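# Place the strawberry cake in the white basket

## Task

Get the strawberry cake inside the white basket while the basket and every other object stay roughly where they started, and finish with neither arm nor gripper in contact with any of them.

## Robot and tools

Robot: two 6-joint arms, left_arm and right_arm, each with a parallel two-finger gripper. Calibrated bases in the scene frame: left_arm at (-0.026, +0.301, 0) m, right_arm at (+0.053, -0.333, 0) m, both turned only slightly about z. Scene frame: origin at table-top height halfway between the nominal bases, +x out over the table, +z up, left_arm on the +y side (arm names do not match image left/right). Printed hand poses may be a few cm off, more when reaching far.

Joint order within each arm, used in every row and every per-joint list: waist, shoulder, elbow, wrist pitch, wrist yaw, wrist roll. Stated ranges (rad): waist -2.618..3.054, shoulder 0.000..3.142, elbow 0.000..3.142, wrist pitch -1.571..1.571, wrist yaw -1.571..1.571, wrist roll -2.094..2.094. Wrist yaw has its sign flipped relative to the URDF in everything you send and read; the listed ranges use URDF signs, so convert (URDF 1.2 shows as about -1.2). True joint ends may differ from stated ones by up to 0.059 rad.

Gripper: fingers point along its +z and separate along its y. end_effector_position is the point between the pads, roughly 1 cm short of the fingertips.

Row format (shared by execute_actions and move): a single flat list of 14 numbers, each in [-1, 1], covering both arms even when one is idle: left_arm's 6 joint values then its opening, then right_arm's 6 joint values then its opening. Joint values are offsets, not poses, measured from the Joint targets shown when the action (or move) begins, not from the previous row. Scale: 1.0 equals 2.224 rad for waist, shoulder and elbow, and 8.485 rad for the three wrist joints. Sending the same offset twice in separate actions moves twice. The opening value is absolute: +1 fully open, -1 closed; values in between send the fingers to where grip_measured reads that number. To leave a gripper unchanged, resend its current command (0 is a real command, not 'no change').

execute_actions(actions, cameras): actions is a list of actions; each action is a table of up to 15 rows, one row per 1/30 s step, the last row held to fill 15 steps (an action lasts 0.5 s). An empty list just reports state and images. An action asking any joint to pass more than 0.059 rad beyond its range is refused for both arms; a malformed first action or an out-of-range first action rejects the whole call. cameras: list of names (cam_head_left, cam_head_right, cam_left_wrist, cam_right_wrist, each 672x504); omitted/null/["all"] gives all, [] gives none, an unknown name invalidates the call.

move(target, speed, blend, opening_speed, blocking, cameras): joints travel together along paths to the target. target is one 14-number row or a list of up to 15 rows; every row's offsets count from the same starting Joint targets. speed: rad/s for the joint with farthest to go, 0.01 to 12.57, default 0.5, one value or one per target. blend: corner rounding in rad for a list, default 0. opening_speed: rate of the finger command on the -1..+1 scale per second, at least 0.2; use a low value to grip soft items. blocking=false returns after about 0.5 s while motion continues. Paths shorter than 0.5 s are slowed; over 10 s they stop early. Moves do not avoid obstacles or the other arm. The result adds a move: line, e.g. done, off_target (resting more than 0.035 rad from target), moving, held or fault, plus limits=held if steps were withheld. done does not mean free of contact.

wait(seconds 0 to 10): lets time pass holding commands; a running move continues. stop(): brakes the running move. zoom_image(camera, region): region [x0, y0, x1, y1] in pixels from the top-left, at most 504x504, from that camera's latest image. read_manual(section="licences"): licence text only. finished_scene(scene): pass the current scene number; irreversible.

Results: per arm end_effector_position (m) and end_effector_quat_wxyz in the scene frame; Joint positions (rad) and Joint velocities (rad/s) in joint order followed by pad gap (m; 0.094 fully open); Joint targets (the base for your next offsets); Tool commands; grip_measured (same scale as opening; may read up to about 2.7 mm wide when empty, narrower than a squeezed part); grip_effort_nm (motor effort, negative closing, not a pad force, does not return to zero); Joint torques (N m, positive toward larger angle, joints 1-3 wrap at ±28). Other lines: 'joint sent to its limit', 'joint command not followed' (clearance check altered targets), 'within noise' for still velocities, MOTOR HOT, OVER-TEMPERATURE FAULT (the arm folds and stops working).

Motion limits: each joint target stays within 0.339 rad (big joints) or 2.2 rad (wrist) of its measured angle per step, and targets putting the gripper over 200 mm from its current place are scaled back, so big offsets need several actions. The robot keeps holding the last command while you compose a reply, and a running move keeps going.

Avoid: dropping the cake or releasing it while moving, fast impacts, pressing hard, the two arms touching or one gripper closing on the other, anything leaving the table, and long stretched holds or pushing against obstacles (motors heat). To release, command an opening clearly above grip_measured. To end a push, command targets back past the current Joint positions. Objects may occasionally be nudged by outside disturbances; wrist cables touching objects count as contact.

Each tool is called as a command line: name --argument value for each argument, lists and objects as JSON in quotes; but a table of rows of numbers goes row by row, as --pt "numbers of a row", without its own name.

## Session

execute_actions --actions '[]'

Scene clock: 0.00 s.
left_arm: end_effector_position=(+0.3624, +0.3385, +0.1097) grip_measured=+1.000 grip_effort_nm=n/a end_effector_quat_wxyz=(+0.602, -0.087, +0.789, +0.082) | right_arm: end_effector_position=(+0.4660, -0.3439, +0.1193) grip_measured=+1.000 grip_effort_nm=n/a end_effector_quat_wxyz=(+0.600, +0.032, +0.799, -0.027)
Joint positions: left_arm=[-0.053 1.534 0.331 0.929 0.258 -0.047 0.094] | right_arm=[0.002 1.547 0.43 0.833 -0.094 0.022 0.094]
Joint velocities: within noise
Joint torques (N m): no reading
Motor temperatures (°C): left_arm=[24 29 26 27 23 21 25] | right_arm=[24 31 28 37 24 22 22]
Heat: left arm: 29 °C; right arm: 37 °C.
Joint targets: left_arm=[-0.053 1.528 0.336 0.925 0.259 -0.048] | right_arm=[0.002 1.544 0.433 0.822 -0.095 0.022]
Tool commands: left_gripper/opening=+1.0 right_gripper/opening=+1.0

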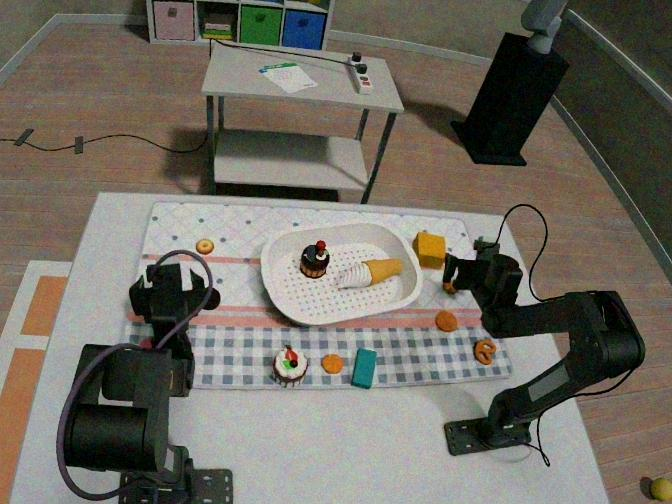

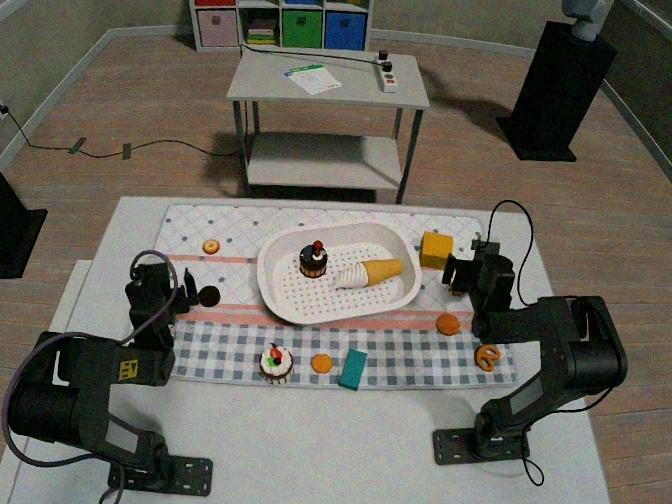

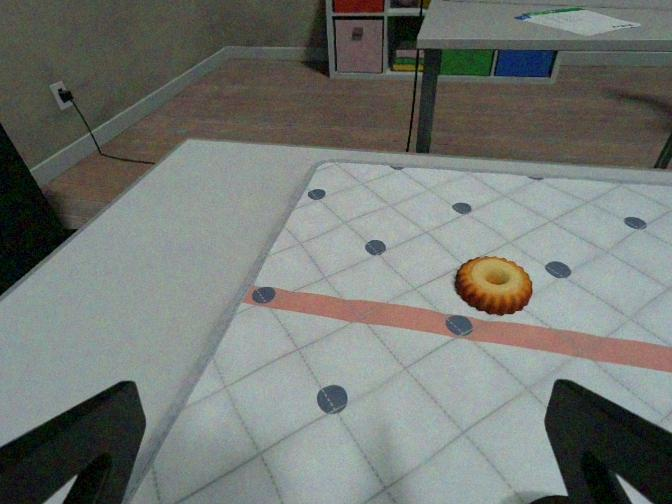

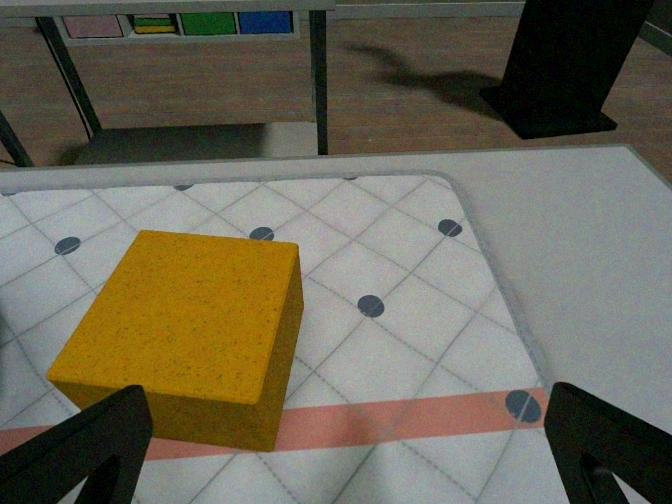

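move --target '[-0.300,0.147,0.625,-0.279,-0.0305,0.0057,1,0,0,0,0,0,0,1]' --speed 1.0

zoom_image --camera "cam_head_left" --region '[100, 190, 540, 400]'

Scene clock: 37.77 s.
left_arm: end_effector_position=(+0.2401, +0.0847, +0.1487) grip_measured=+1.000 grip_effort_nm=0.002 end_effector_quat_wxyz=(+0.005, +0.335, +0.942, +0.004) | right_arm: end_effector_position=(+0.4660, -0.3439, +0.1193) grip_measured=+1.000 grip_effort_nm=0.032 end_effector_quat_wxyz=(+0.600, +0.032, +0.799, -0.027)
Joint positions: left_arm=[-0.72 1.842 1.697 -1.42 0.01 -0.006 0.094] | right_arm=[0.002 1.547 0.43 0.833 -0.094 0.022 0.094]
Joint velocities: within noise
Joint torques (N m): left_arm=[-0.03 -7.06 8.12 0.13 -0.08 0.1] | right_arm=[0.03 -4.93 7.01 1.54 -0.05 0]
Motor temperatures (°C): left_arm=[24 29 27 35 23 21 24] | right_arm=[23 32 29 41 24 22 22]
Heat: left arm: 35 °C; right arm: 41 °C.
Joint targets: left_arm=[-0.720 1.856 1.726 -1.442 0.000 0.001] | right_arm=[0.002 1.544 0.433 0.822 -0.095 0.022]
move: done

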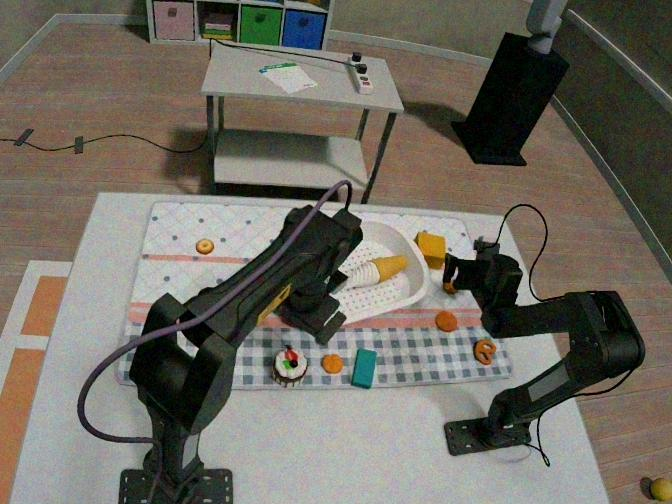

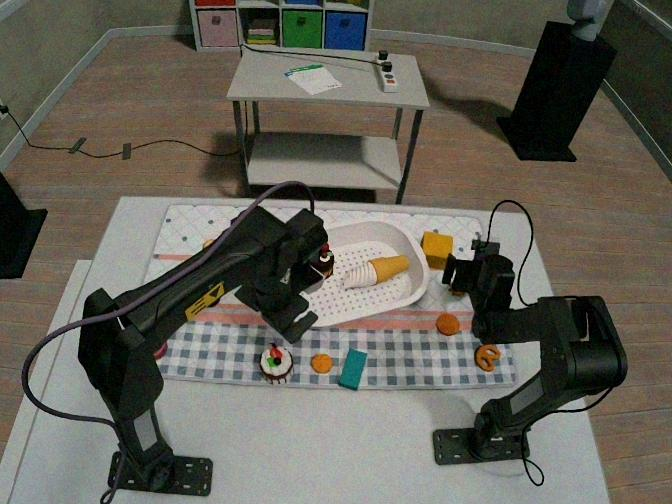

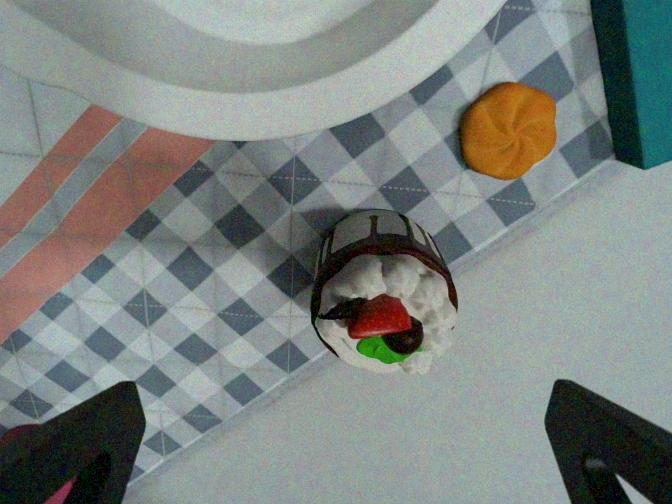

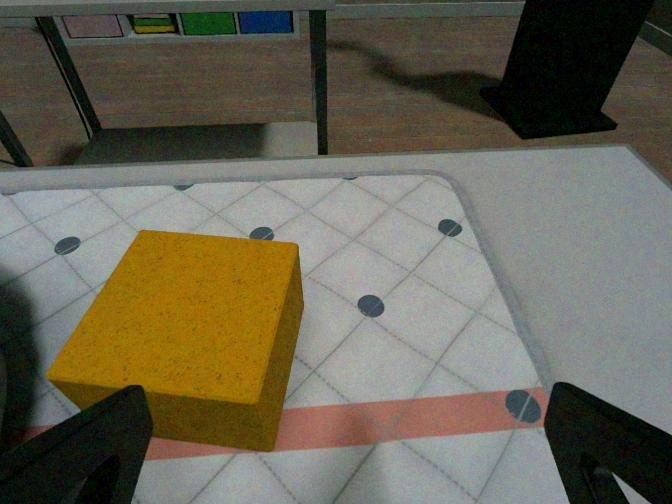

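Scaled by 1.145 from the camera's 672x504 image, which has a finer 960x720 frame.

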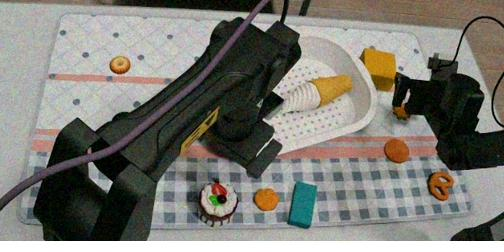

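move --pt "-0.0238 -0.0652 -0.1178 0.0139 0 0 1 0 0 0 0 0 0 1" --pt "-0.0238 -0.0373 -0.2482 0.0554 0 0 1 0 0 0 0 0 0 1" --speed 0.6

Scene clock: 59.13 s.
left_arm: end_effector_position=(+0.2036, +0.0948, +0.0447) grip_measured=+1.000 grip_effort_nm=-0.002 end_effector_quat_wxyz=(+0.001, +0.358, +0.934, +0.004) | right_arm: end_effector_position=(+0.4660, -0.3439, +0.1193) grip_measured=+1.000 grip_effort_nm=0.027 end_effector_quat_wxyz=(+0.600, +0.032, +0.799, -0.027)
Joint positions: left_arm=[-0.77 1.767 1.185 -0.99 0.009 -0.006 0.094] | right_arm=[0.002 1.547 0.43 0.833 -0.094 0.022 0.094]
Joint velocities: within noise
Joint torques (N m): left_arm=[-0.34 -6.79 4.64 0.5 -0.08 0.1] | right_arm=[0.03 -4.94 7.01 1.54 -0.05 0]
Motor temperatures (°C): left_arm=[24 30 30 29 23 21 24] | right_arm=[23 32 29 41 24 22 22]
Heat: left arm: 30 °C; right arm: 41 °C.
Joint targets: left_arm=[-0.773 1.773 1.175 -0.972 0.000 0.001] | right_arm=[0.002 1.544 0.433 0.822 -0.095 0.022]
move: done

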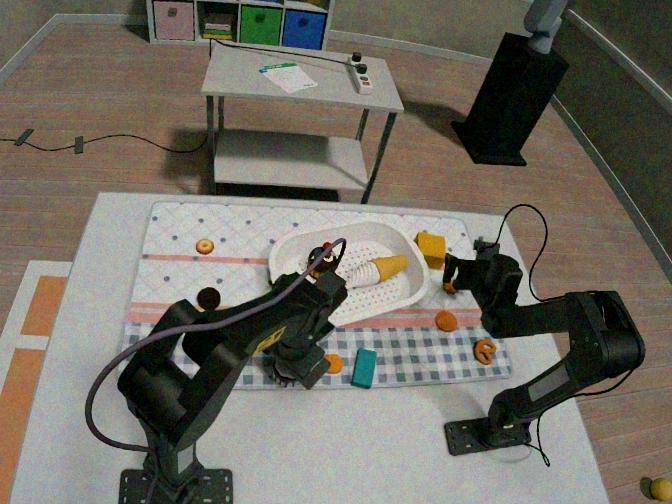

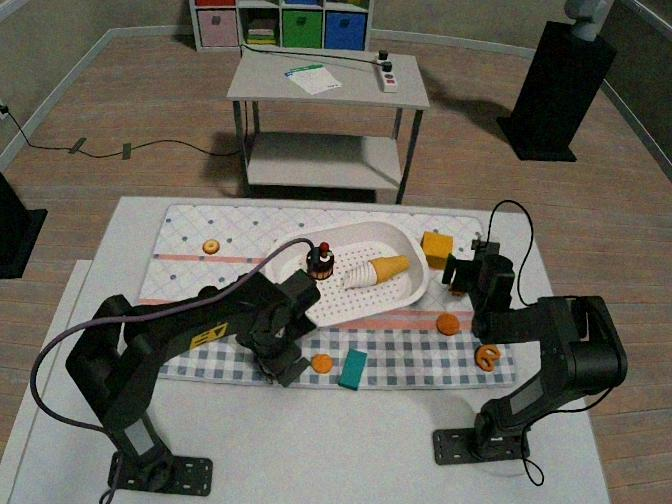

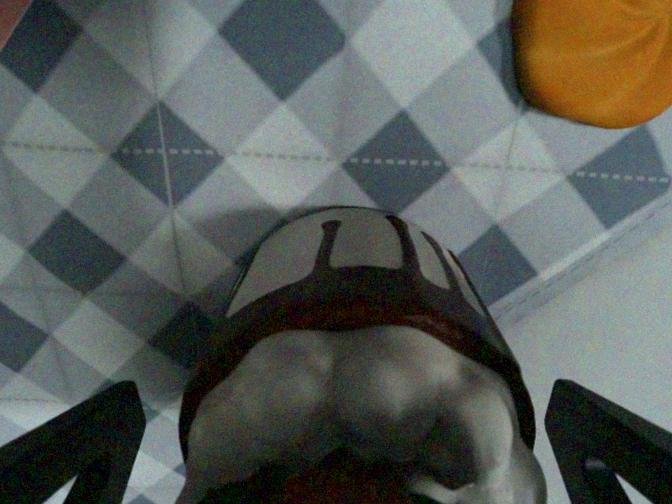

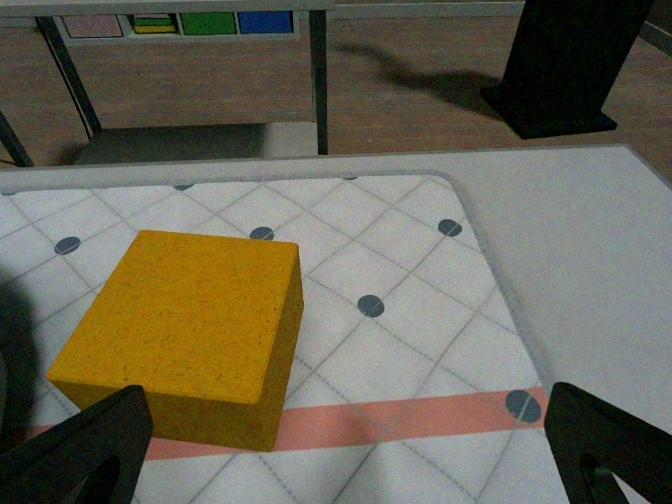

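move --target '[0,0.0081,-0.0157,0.0061,0,0,1,0,0,0,0,0,0,1]' --cameras '[]'

move --target '[0,0,0,0,0,0,0.25,0,0,0,0,0,0,1]' --opening_speed 0.5 --cameras '["cam_left_wrist"]'

Scene clock: 69.87 s.
left_arm: end_effector_position=(+0.2045, +0.0940, +0.0337) grip_measured=+1.000 grip_effort_nm=0.007 end_effector_quat_wxyz=(+0.005, +0.358, +0.934, +0.003) | right_arm: end_effector_position=(+0.4660, -0.3439, +0.1193) grip_measured=+1.000 grip_effort_nm=0.027 end_effector_quat_wxyz=(+0.600, +0.032, +0.799, -0.027)
Joint positions: left_arm=[-0.77 1.779 1.154 -0.938 0.009 -0.006 0.094] | right_arm=[0.002 1.547 0.43 0.833 -0.094 0.022 0.094]
Joint velocities: within noise
Joint torques (N m): left_arm=[-0.35 -6.39 4.33 0.58 -0.07 0.09] | right_arm=[0.03 -4.94 7.02 1.54 -0.05 0]
Motor temperatures (°C): left_arm=[24 31 29 28 23 21 24] | right_arm=[23 32 29 41 24 22 21]
Heat: left arm: 31 °C; right arm: 41 °C.
Joint targets: left_arm=[-0.773 1.790 1.140 -0.920 0.000 0.001] | right_arm=[0.002 1.544 0.433 0.822 -0.095 0.022]
move: done
No camera images: "cameras" was empty.

Scene clock: 71.57 s.
left_arm: end_effector_position=(+0.2038, +0.0932, +0.0337) grip_measured=+0.400 grip_effort_nm=-1.023 end_effector_quat_wxyz=(+0.004, +0.358, +0.934, +0.000) | right_arm: end_effector_position=(+0.4660, -0.3439, +0.1193) grip_measured=+1.000 grip_effort_nm=0.032 end_effector_quat_wxyz=(+0.600, +0.032, +0.799, -0.027)
Joint positions: left_arm=[-0.77 1.779 1.154 -0.938 0.003 -0.006 0.066] | right_arm=[0.002 1.547 0.43 0.833 -0.094 0.022 0.094]
Joint velocities: within noise
Joint torques (N m): left_arm=[-0.35 -6.38 4.31 0.55 -0.02 0.09] | right_arm=[0.05 -4.94 7.01 1.54 -0.05 -0.01]
Motor temperatures (°C): left_arm=[24 31 28 28 23 21 24] | right_arm=[23 32 29 41 24 22 21]
Heat: left arm: 31 °C; right arm: 41 °C.
Joint targets: left_arm=[-0.773 1.790 1.140 -0.920 0.000 0.001] | right_arm=[0.002 1.544 0.433 0.822 -0.095 0.022]
move: done
Images, in order (width x height): cam_left_wrist 672x504.

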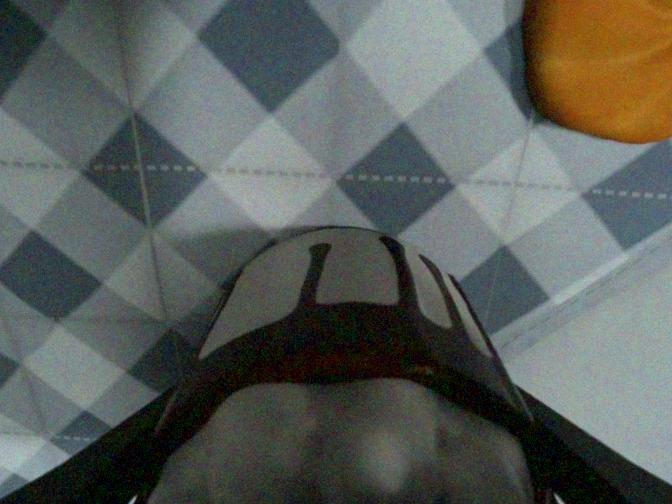

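move --pt "0 -0.0355 0.1457 -0.0476 0 0 0.25 0 0 0 0 0 0 1" --pt "0.0719 0.0859 0.3228 -0.0313 0 0 0.25 0 0 0 0 0 0 1" --speed 0.6 --blend 0.1

Scene clock: 95.90 s.
left_arm: end_effector_position=(+0.3326, +0.0666, +0.1431) grip_measured=+0.400 grip_effort_nm=-1.018 end_effector_quat_wxyz=(+0.107, +0.282, +0.953, -0.031) | right_arm: end_effector_position=(+0.4660, -0.3439, +0.1193) grip_measured=+1.000 grip_effort_nm=0.027 end_effector_quat_wxyz=(+0.600, +0.032, +0.799, -0.027)
Joint positions: left_arm=[-0.612 1.97 1.823 -1.2 0.003 -0.006 0.066] | right_arm=[0.002 1.547 0.43 0.833 -0.094 0.022 0.094]
Joint velocities: within noise
Joint torques (N m): left_arm=[-0.13 -8.8 8.92 0.94 -0.02 0.1] | right_arm=[0.03 -4.94 7.01 1.54 -0.05 -0.01]
Motor temperatures (°C): left_arm=[24 31 28 27 23 20 25] | right_arm=[23 32 29 41 24 22 21]
Heat: left arm: 31 °C; right arm: 41 °C.
Joint targets: left_arm=[-0.614 1.982 1.858 -1.186 0.000 0.001] | right_arm=[0.002 1.544 0.433 0.822 -0.095 0.022]
move: done

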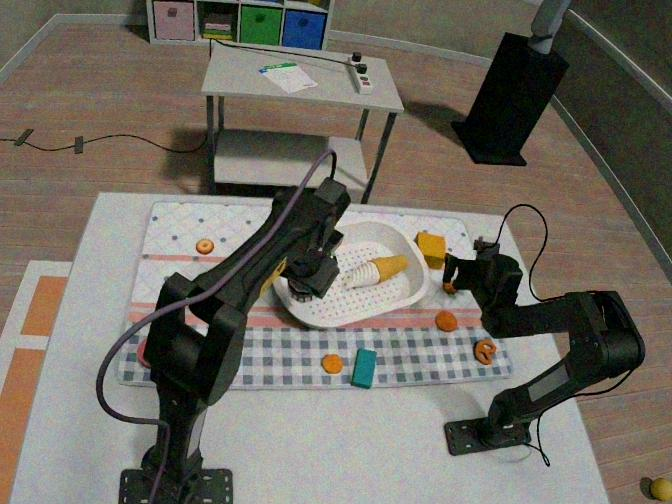

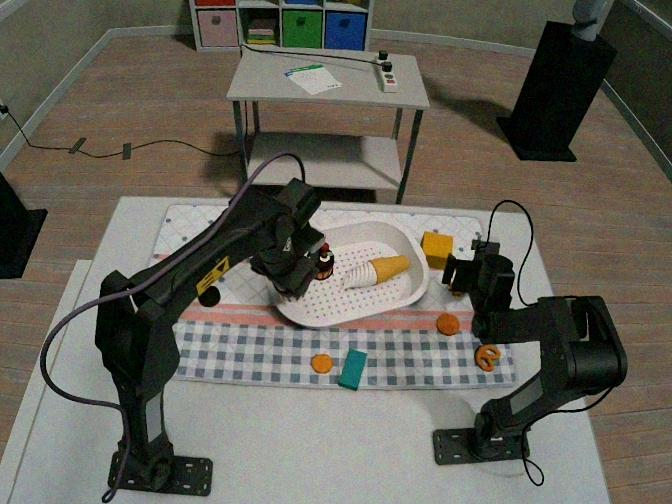

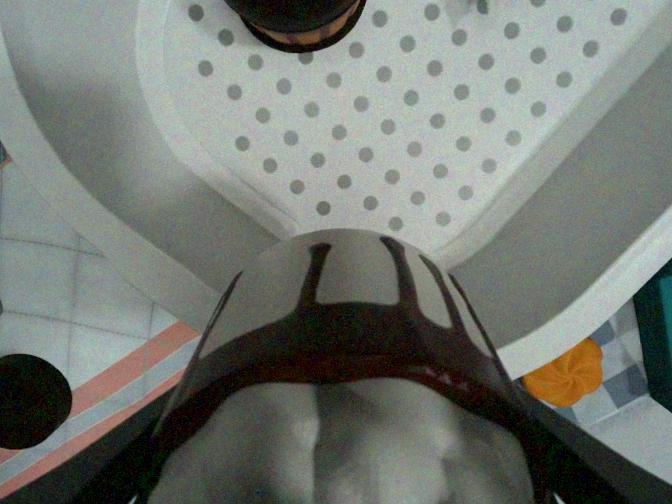

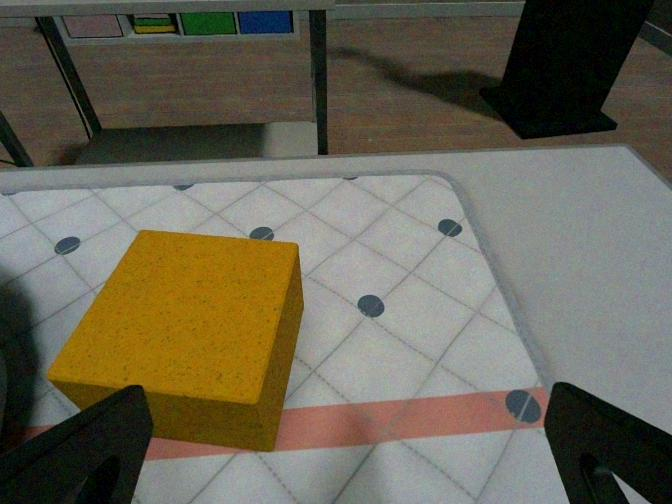

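move --pt "-0.0211 0.0976 0.1493 -0.0134 0 0 0.25 0 0 0 0 0 0 1" --pt "-0.0211 0.1317 0.0342 0.0154 0 0 0.25 0 0 0 0 0 0 1" --speed '[0.6,0.2]'

zoom_image --camera "cam_head_right" --region '[220, 190, 440, 350]'

Scene clock: 120.30 s.
left_arm: end_effector_position=(+0.3669, +0.0187, +0.0580) grip_measured=+0.400 grip_effort_nm=-1.028 end_effector_quat_wxyz=(+0.086, +0.304, +0.949, -0.026) | right_arm: end_effector_position=(+0.4660, -0.3439, +0.1193) grip_measured=+1.000 grip_effort_nm=0.027 end_effector_quat_wxyz=(+0.600, +0.032, +0.799, -0.027)
Joint positions: left_arm=[-0.656 2.262 1.945 -1.074 0.003 -0.006 0.066] | right_arm=[0.002 1.547 0.43 0.833 -0.094 0.022 0.094]
Joint velocities: within noise
Joint torques (N m): left_arm=[-0.38 -11.14 5.12 0.88 -0.02 0.09] | right_arm=[0.05 -4.93 7.01 1.55 -0.05 -0.01]
Motor temperatures (°C): left_arm=[24 32 29 27 23 20 26] | right_arm=[23 31 28 41 24 21 21]
Heat: left arm: 32 °C; right arm: 41 °C.
Joint targets: left_arm=[-0.660 2.274 1.933 -1.055 0.000 0.001] | right_arm=[0.002 1.544 0.433 0.822 -0.095 0.022]
move: done

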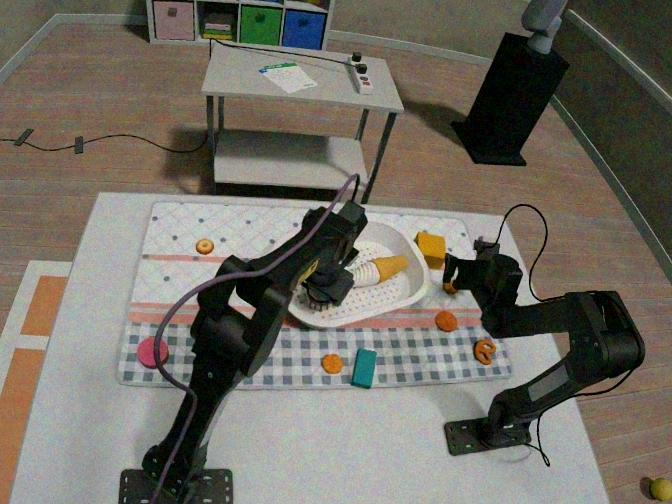

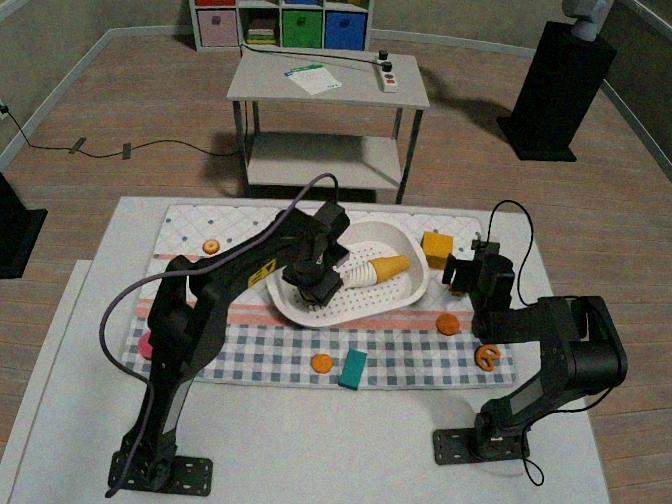

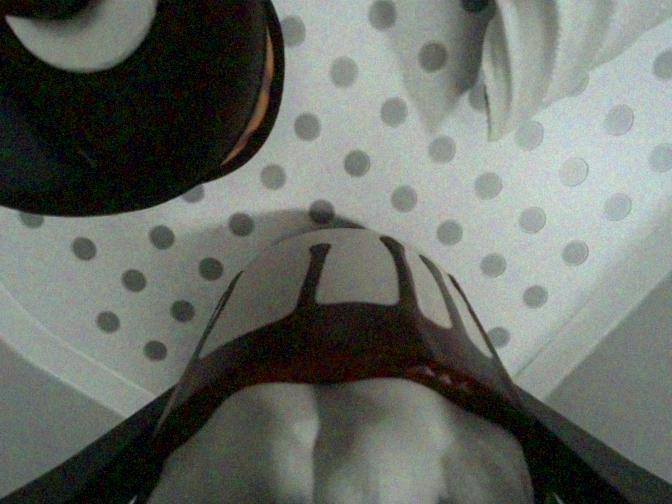

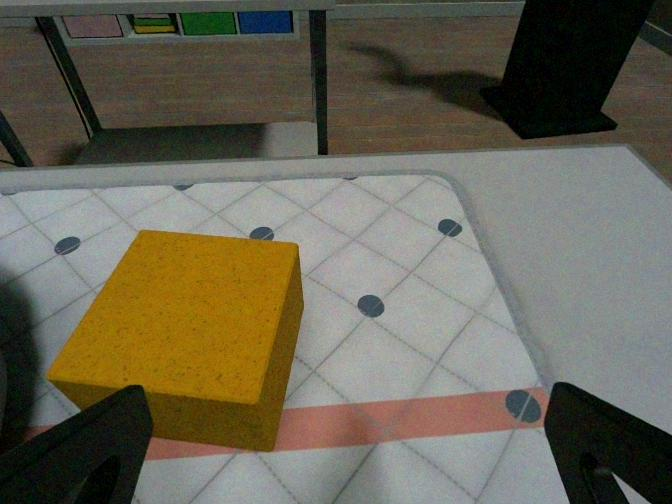

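Scaled by 2.291 from the camera's 672x504 image, which has a finer 960x720 frame.

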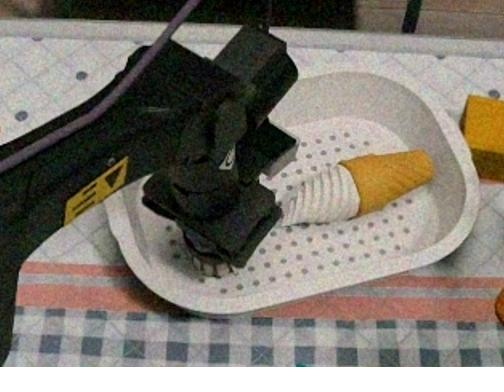

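move --target '[0,0.0427,0.0432,-0.0105,0,0,0.25,0,0,0,0,0,0,1]' --speed 0.15

zoom_image --camera "cam_head_right" --region '[220, 190, 440, 350]'

Scene clock: 128.97 s.
left_arm: end_effector_position=(+0.3680, +0.0178, +0.0469) grip_measured=+0.400 grip_effort_nm=-1.033 end_effector_quat_wxyz=(+0.064, +0.304, +0.950, -0.019) | right_arm: end_effector_position=(+0.4660, -0.3439, +0.1193) grip_measured=+1.000 grip_effort_nm=0.027 end_effector_quat_wxyz=(+0.600, +0.032, +0.799, -0.027)
Joint positions: left_arm=[-0.656 2.326 2.015 -1.127 0.003 -0.006 0.066] | right_arm=[0.002 1.547 0.43 0.833 -0.094 0.022 0.094]
Joint velocities: within noise
Joint torques (N m): left_arm=[-0.4 -8.98 7.12 0.43 -0.03 0.1] | right_arm=[0.03 -4.94 7.01 1.54 -0.05 -0.01]
Motor temperatures (°C): left_arm=[24 32 28 27 23 20 26] | right_arm=[23 31 28 42 24 21 21]
Heat: left arm: 32 °C; right arm: 42 °C.
Joint targets: left_arm=[-0.660 2.369 2.030 -1.144 0.000 0.000] | right_arm=[0.002 1.544 0.433 0.822 -0.095 0.022]
move: off_target (left_arm); left_arm: the shoulder is farthest, 0.043 rad from its target

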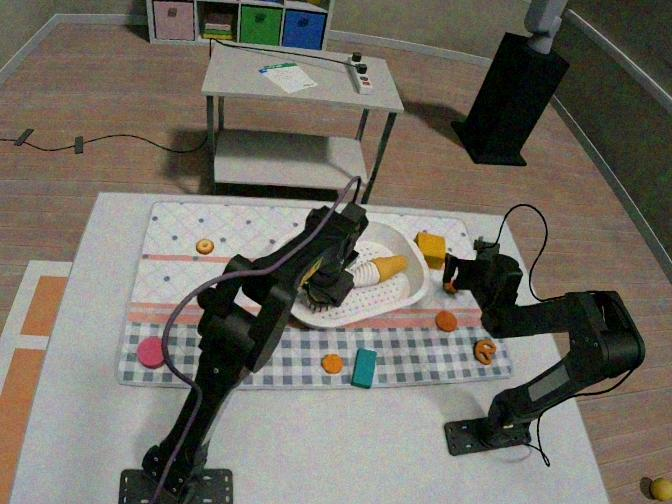

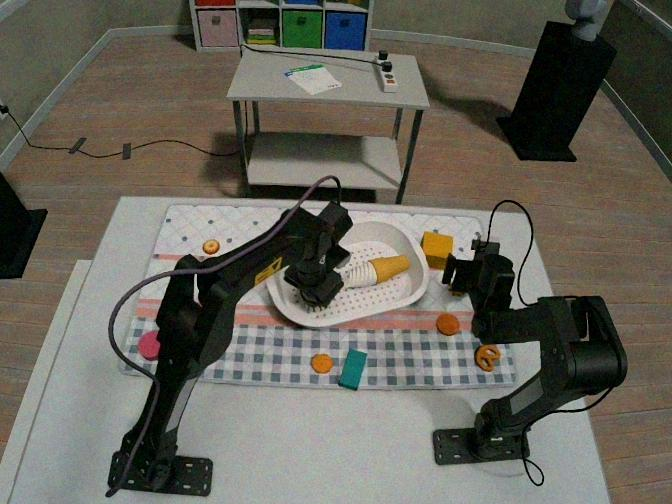

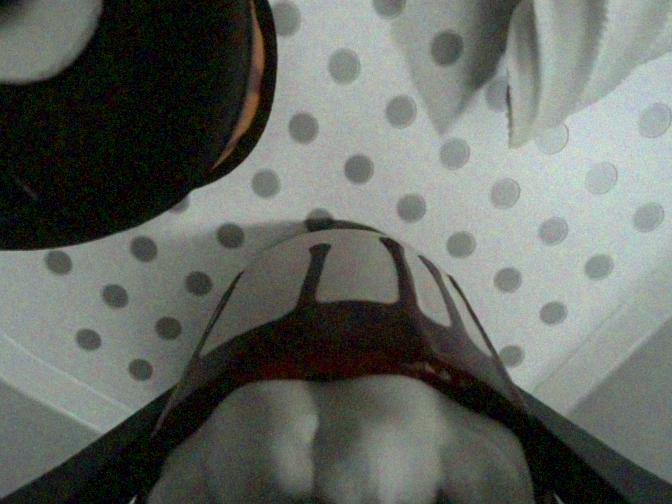

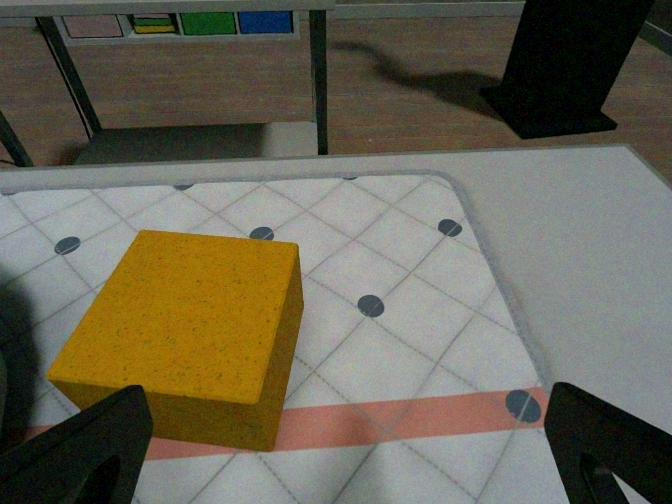

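Scaled by 2.291 from the camera's 672x504 image, which has a finer 960x720 frame.

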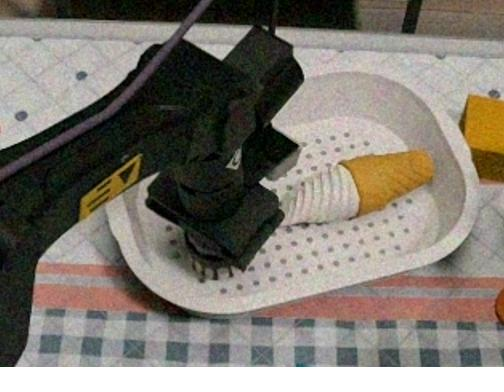

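move --target '[0,0,0,0,0,0,0.85,0,0,0,0,0,0,1]' --opening_speed 0.5 --cameras '["cam_left_wrist"]'

move --pt "0 -0.0764 0.0719 -0.0184 0 0 0.85 0 0 0 0 0 0 1" --pt "0.02 -0.17 -0.0 -0.014 0 0 0.85 0 0 0 0 0 0 1" --speed 0.5

zoom_image --camera "cam_head_right" --region '[220, 190, 440, 350]'

Scene clock: 138.43 s.
left_arm: end_effector_position=(+0.3661, +0.0192, +0.0336) grip_measured=+0.848 grip_effort_nm=0.105 end_effector_quat_wxyz=(+0.050, +0.305, +0.951, -0.015) | right_arm: end_effector_position=(+0.4660, -0.3439, +0.1193) grip_measured=+1.000 grip_effort_nm=0.032 end_effector_quat_wxyz=(+0.600, +0.032, +0.799, -0.027)
Joint positions: left_arm=[-0.656 2.354 2.015 -1.127 0.003 -0.005 0.087] | right_arm=[0.002 1.547 0.43 0.833 -0.094 0.022 0.094]
Joint velocities: within noise
Joint torques (N m): left_arm=[-0.39 -11.4 7.06 0.38 -0.03 0.09] | right_arm=[0.03 -4.94 6.99 1.55 -0.05 -0.01]
Motor temperatures (°C): left_arm=[24 32 28 27 23 20 26] | right_arm=[23 31 28 42 23 21 21]
Heat: left arm: 32 °C; right arm: 42 °C.
Joint targets: left_arm=[-0.660 2.370 2.030 -1.144 0.000 0.001] | right_arm=[0.002 1.544 0.433 0.822 -0.095 0.022]
move: done
Images, in order (width x height): cam_left_wrist 672x504.

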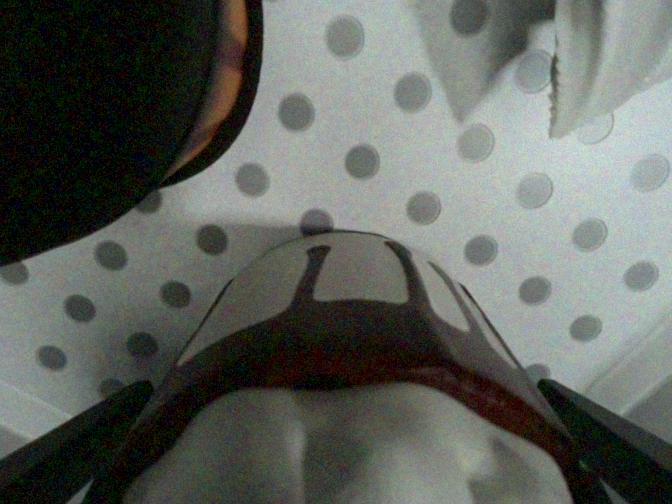

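Scene clock: 139.90 s.
left_arm: end_effector_position=(+0.3582, +0.0475, +0.1904) grip_measured=+0.848 grip_effort_nm=0.110 end_effector_quat_wxyz=(+0.165, +0.282, +0.944, -0.048) | right_arm: end_effector_position=(+0.4660, -0.3439, +0.1193) grip_measured=+1.000 grip_effort_nm=0.027 end_effector_quat_wxyz=(+0.600, +0.032, +0.799, -0.027)
Joint positions: left_arm=[-0.617 2.016 2.046 -1.256 0.003 -0.005 0.087] | right_arm=[0.002 1.547 0.43 0.833 -0.094 0.022 0.094]
Joint velocities: within noise
Joint torques (N m): left_arm=[0.06 -12.16 4.78 0.95 -0.02 0.09] | right_arm=[0.03 -4.93 7.01 1.54 -0.04 0]
Motor temperatures (°C): left_arm=[23 32 28 26 23 20 26] | right_arm=[23 31 28 42 23 21 21]
Heat: left arm: 32 °C; right arm: 42 °C.
Joint targets: left_arm=[-0.616 1.991 2.030 -1.263 0.000 0.001] | right_arm=[0.002 1.544 0.433 0.822 -0.095 0.022]
move: done

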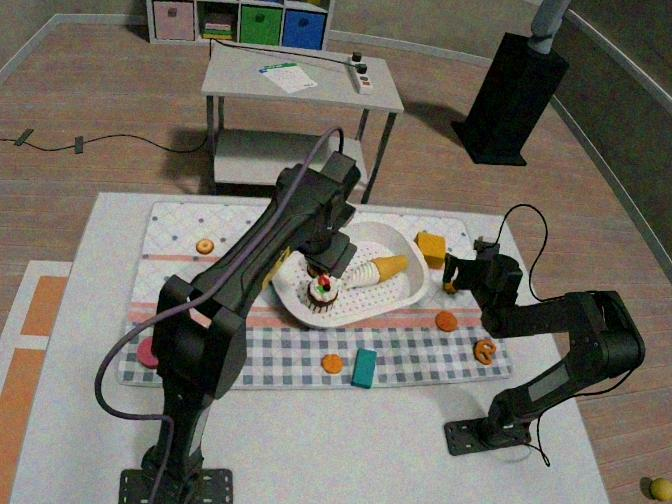

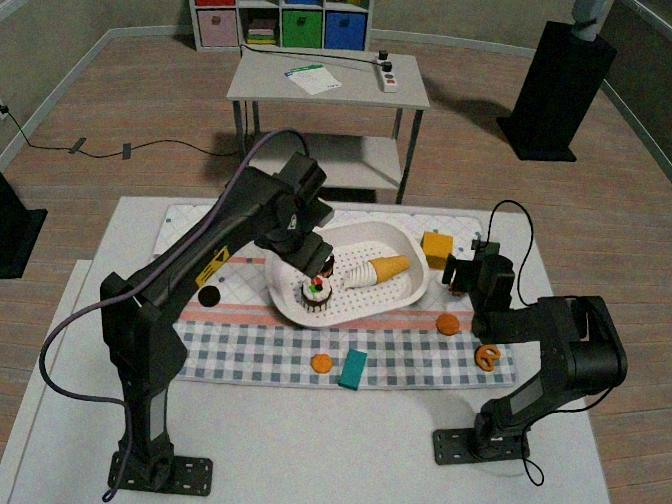

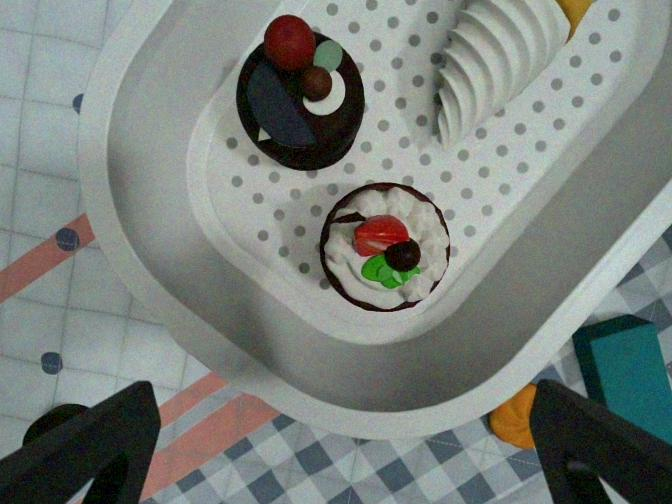

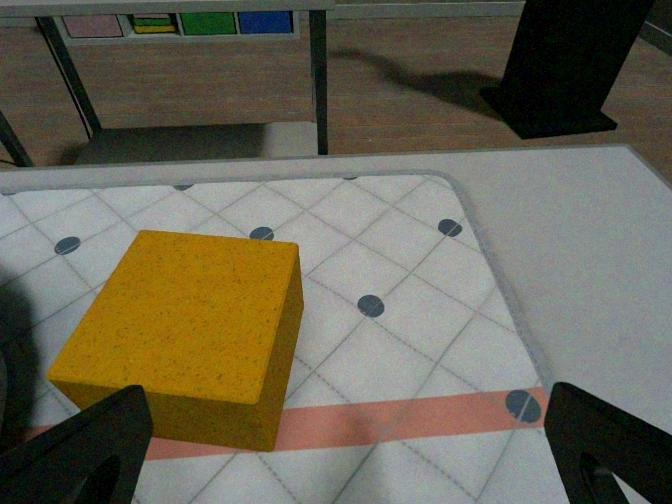

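Scaled by 2.291 from the camera's 672x504 image, which has a finer 960x720 frame.

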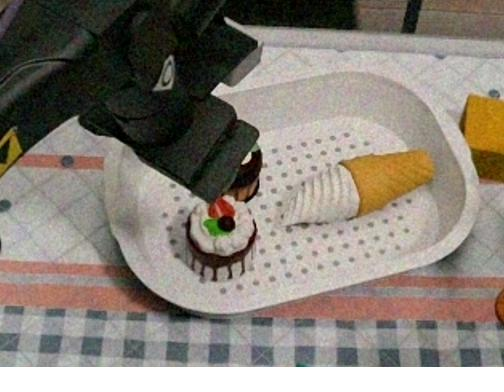

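finished_scene --scene 1

The scene is finished: the task was done.


## Next scene

The same job, from a new start.

execute_actions --actions '[]' --cameras '["cam_head_left"]'

Scene clock: 0.00 s.
left_arm: end_effector_position=(+0.3753, +0.2977, +0.1035) grip_measured=+1.000 grip_effort_nm=n/a end_effector_quat_wxyz=(+0.586, +0.042, +0.806, -0.072) | right_arm: end_effector_position=(+0.4622, -0.3357, +0.1305) grip_measured=+1.000 grip_effort_nm=n/a end_effector_quat_wxyz=(+0.634, +0.023, +0.773, -0.029)
Joint positions: left_arm=[0.077 1.568 0.393 0.855 -0.268 0.017 0.094] | right_arm=[0.031 1.561 0.381 0.982 -0.115 0.006 0.094]
Joint velocities: within noise
Joint torques (N m): no reading
Motor temperatures (°C): left_arm=[22 26 23 21 23 19 23] | right_arm=[23 25 24 29 23 21 20]
Heat: left arm: 26 °C; right arm: 29 °C.
Joint targets: left_arm=[0.077 1.563 0.398 0.849 -0.269 0.017] | right_arm=[0.031 1.558 0.384 0.971 -0.116 0.006]
Tool commands: left_gripper/opening=+1.0 right_gripper/opening=+1.0
Images, in order (width x height): cam_head_left 672x504.

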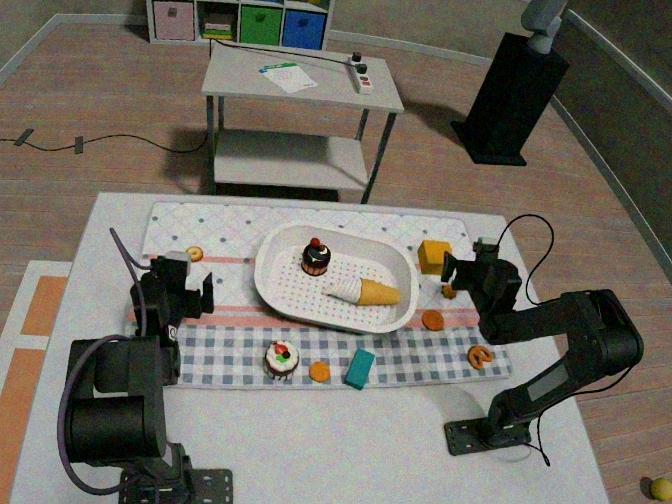

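move --pt "-0.15 -0.006 0.54 -0.1236 0.0317 -0.002 1 0 0 0 0 0 0 1" --pt "-0.349 0.0688 0.4834 -0.2566 0.0317 -0.002 1 0 0 0 0 0 0 1" --speed 1.5 --blend 0.3 --cameras '["cam_left_wrist"]'

Scene clock: 8.33 s.
left_arm: end_effector_position=(+0.2239, +0.1027, +0.1361) grip_measured=+1.000 grip_effort_nm=0.007 end_effector_quat_wxyz=(+0.019, +0.331, +0.944, -0.012) | right_arm: end_effector_position=(+0.4622, -0.3357, +0.1305) grip_measured=+1.000 grip_effort_nm=0.027 end_effector_quat_wxyz=(+0.634, +0.023, +0.773, -0.029)
Joint positions: left_arm=[-0.698 1.709 1.485 -1.303 -0.009 0.007 0.094] | right_arm=[0.031 1.561 0.381 0.982 -0.115 0.006 0.094]
Joint velocities: within noise
Joint torques (N m): left_arm=[-0.13 -6.53 4.86 0.17 0.09 -0.06] | right_arm=[0.05 -4.81 6.67 1.6 -0.05 -0.01]
Motor temperatures (°C): left_arm=[22 26 23 23 23 19 23] | right_arm=[23 25 25 31 23 21 20]
Heat: left arm: 26 °C; right arm: 31 °C.
Joint targets: left_arm=[-0.699 1.716 1.474 -1.328 0.000 0.000] | right_arm=[0.031 1.558 0.384 0.971 -0.116 0.006]
move: done
Images, in order (width x height): cam_left_wrist 672x504.

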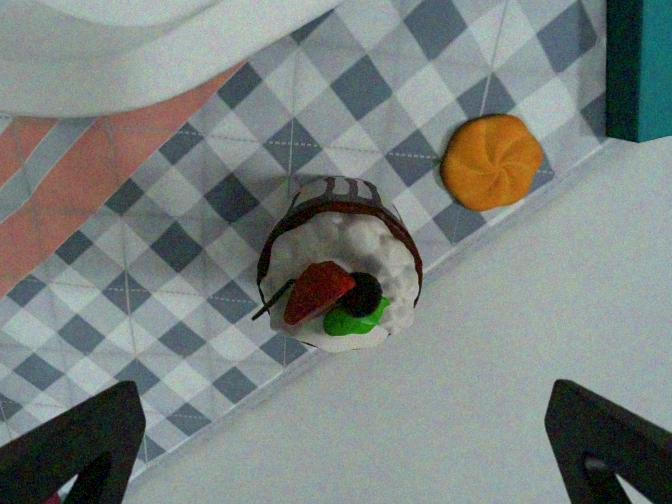

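move --pt "0.0045 0.0256 -0.1542 0.047 0 0 1 0 0 0 0 0 0 1" --pt "0.0045 0.0256 -0.1542 0.047 0 0 0.25 0 0 0 0 0 0 1" --pt "0.0045 0 0 0 0 0 0.25 0 0 0 0 0 0 1" --pt "0.0895 0.1192 0.1727 0.0167 0 0 0.25 0 0 0 0 0 0 1" --speed '[0.5,0.5,0.8,0.8]' --blend '[0,0,0.1,0]' --opening_speed 0.6 --cameras '["cam_left_wrist"]'

Scene clock: 26.10 s.
left_arm: end_effector_position=(+0.3569, +0.1087, +0.1420) grip_measured=+0.403 grip_effort_nm=-1.028 end_effector_quat_wxyz=(+0.106, +0.233, +0.966, -0.027) | right_arm: end_effector_position=(+0.4622, -0.3357, +0.1305) grip_measured=+1.000 grip_effort_nm=0.027 end_effector_quat_wxyz=(+0.634, +0.023, +0.773, -0.029)
Joint positions: left_arm=[-0.496 1.974 1.825 -1.202 -0.004 0.007 0.066] | right_arm=[0.031 1.561 0.381 0.982 -0.115 0.006 0.094]
Joint velocities: within noise
Joint torques (N m): left_arm=[-0.38 -9.32 8.62 0.97 0.04 -0.05] | right_arm=[0.05 -4.81 6.65 1.6 -0.05 0]
Motor temperatures (°C): left_arm=[22 27 24 22 23 19 23] | right_arm=[23 25 26 32 23 21 20]
Heat: left arm: 27 °C; right arm: 32 °C.
Joint targets: left_arm=[-0.500 1.981 1.858 -1.186 0.000 0.000] | right_arm=[0.031 1.558 0.384 0.971 -0.116 0.006]
move: done
Images, in order (width x height): cam_left_wrist 672x504.

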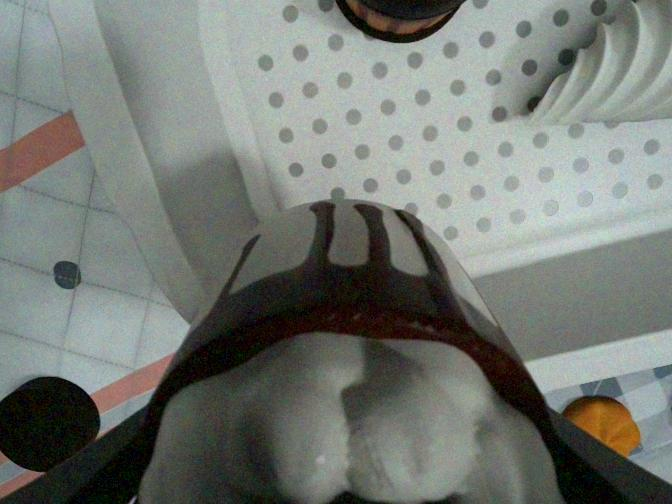

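move --pt "-0.0122 0.0859 0.1295 -0.0114 0 0 0.25 0 0 0 0 0 0 1" --pt "-0.0122 0.1326 0.0058 0.0206 0 0 0.25 0 0 0 0 0 0 1" --pt "-0.0122 0.1326 0.0058 0.0206 0 0 0.85 0 0 0 0 0 0 1" --pt "-0.0122 0.0859 0.1295 -0.0114 0 0 0.85 0 0 0 0 0 0 1" --pt "-0.0122 0.01 0.11 -0.02 0 0 0.85 0 0 0 0 0 0 1" --speed '[0.7,0.2,0.5,0.5,0.7]' --blend '[0,0,0,0.1,0]' --opening_speed 0.7 --cameras '["cam_left_wrist","cam_head_left"]'

Scene clock: 39.93 s.
left_arm: end_effector_position=(+0.3705, +0.0886, +0.2057) grip_measured=+0.848 grip_effort_nm=0.125 end_effector_quat_wxyz=(+0.160, +0.243, +0.956, -0.042) | right_arm: end_effector_position=(+0.4622, -0.3357, +0.1305) grip_measured=+1.000 grip_effort_nm=0.022 end_effector_quat_wxyz=(+0.634, +0.023, +0.773, -0.029)
Joint positions: left_arm=[-0.522 2.003 2.094 -1.329 -0.004 0.007 0.087] | right_arm=[0.031 1.561 0.381 0.982 -0.115 0.006 0.094]
Joint velocities: within noise
Joint torques (N m): left_arm=[-0.47 -9.98 6.49 0.75 0.04 -0.05] | right_arm=[0.05 -4.79 6.67 1.6 -0.05 0]
Motor temperatures (°C): left_arm=[22 30 26 23 23 19 24] | right_arm=[23 26 26 33 23 21 20]
Heat: left arm: 30 °C; right arm: 33 °C.
Joint targets: left_arm=[-0.527 2.003 2.103 -1.356 0.000 0.000] | right_arm=[0.031 1.558 0.384 0.971 -0.116 0.006]
move: done; blend cut to 0.0844 rad at target 4; target 3's new numbers were sent with left_arm's wrist pitch 0.044 rad from that target
Images, in order (width x height): cam_head_left 672x504, cam_left_wrist 672x504.

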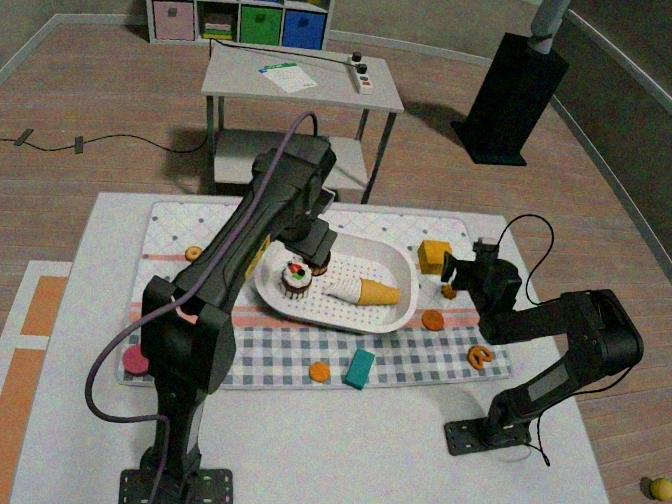

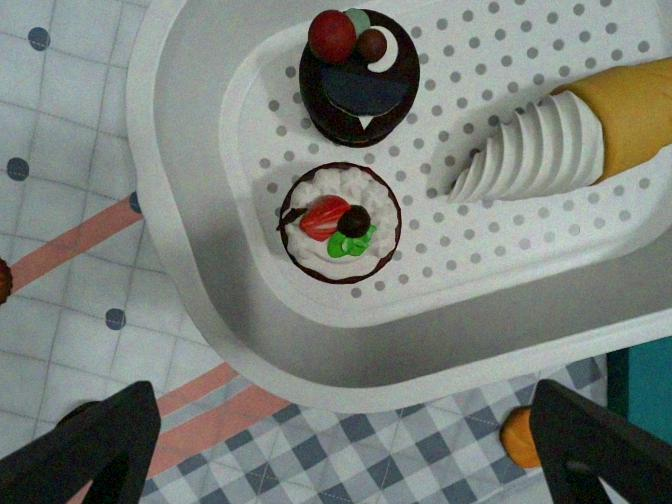

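finished_scene --scene 2

The scene is finished: the task was done.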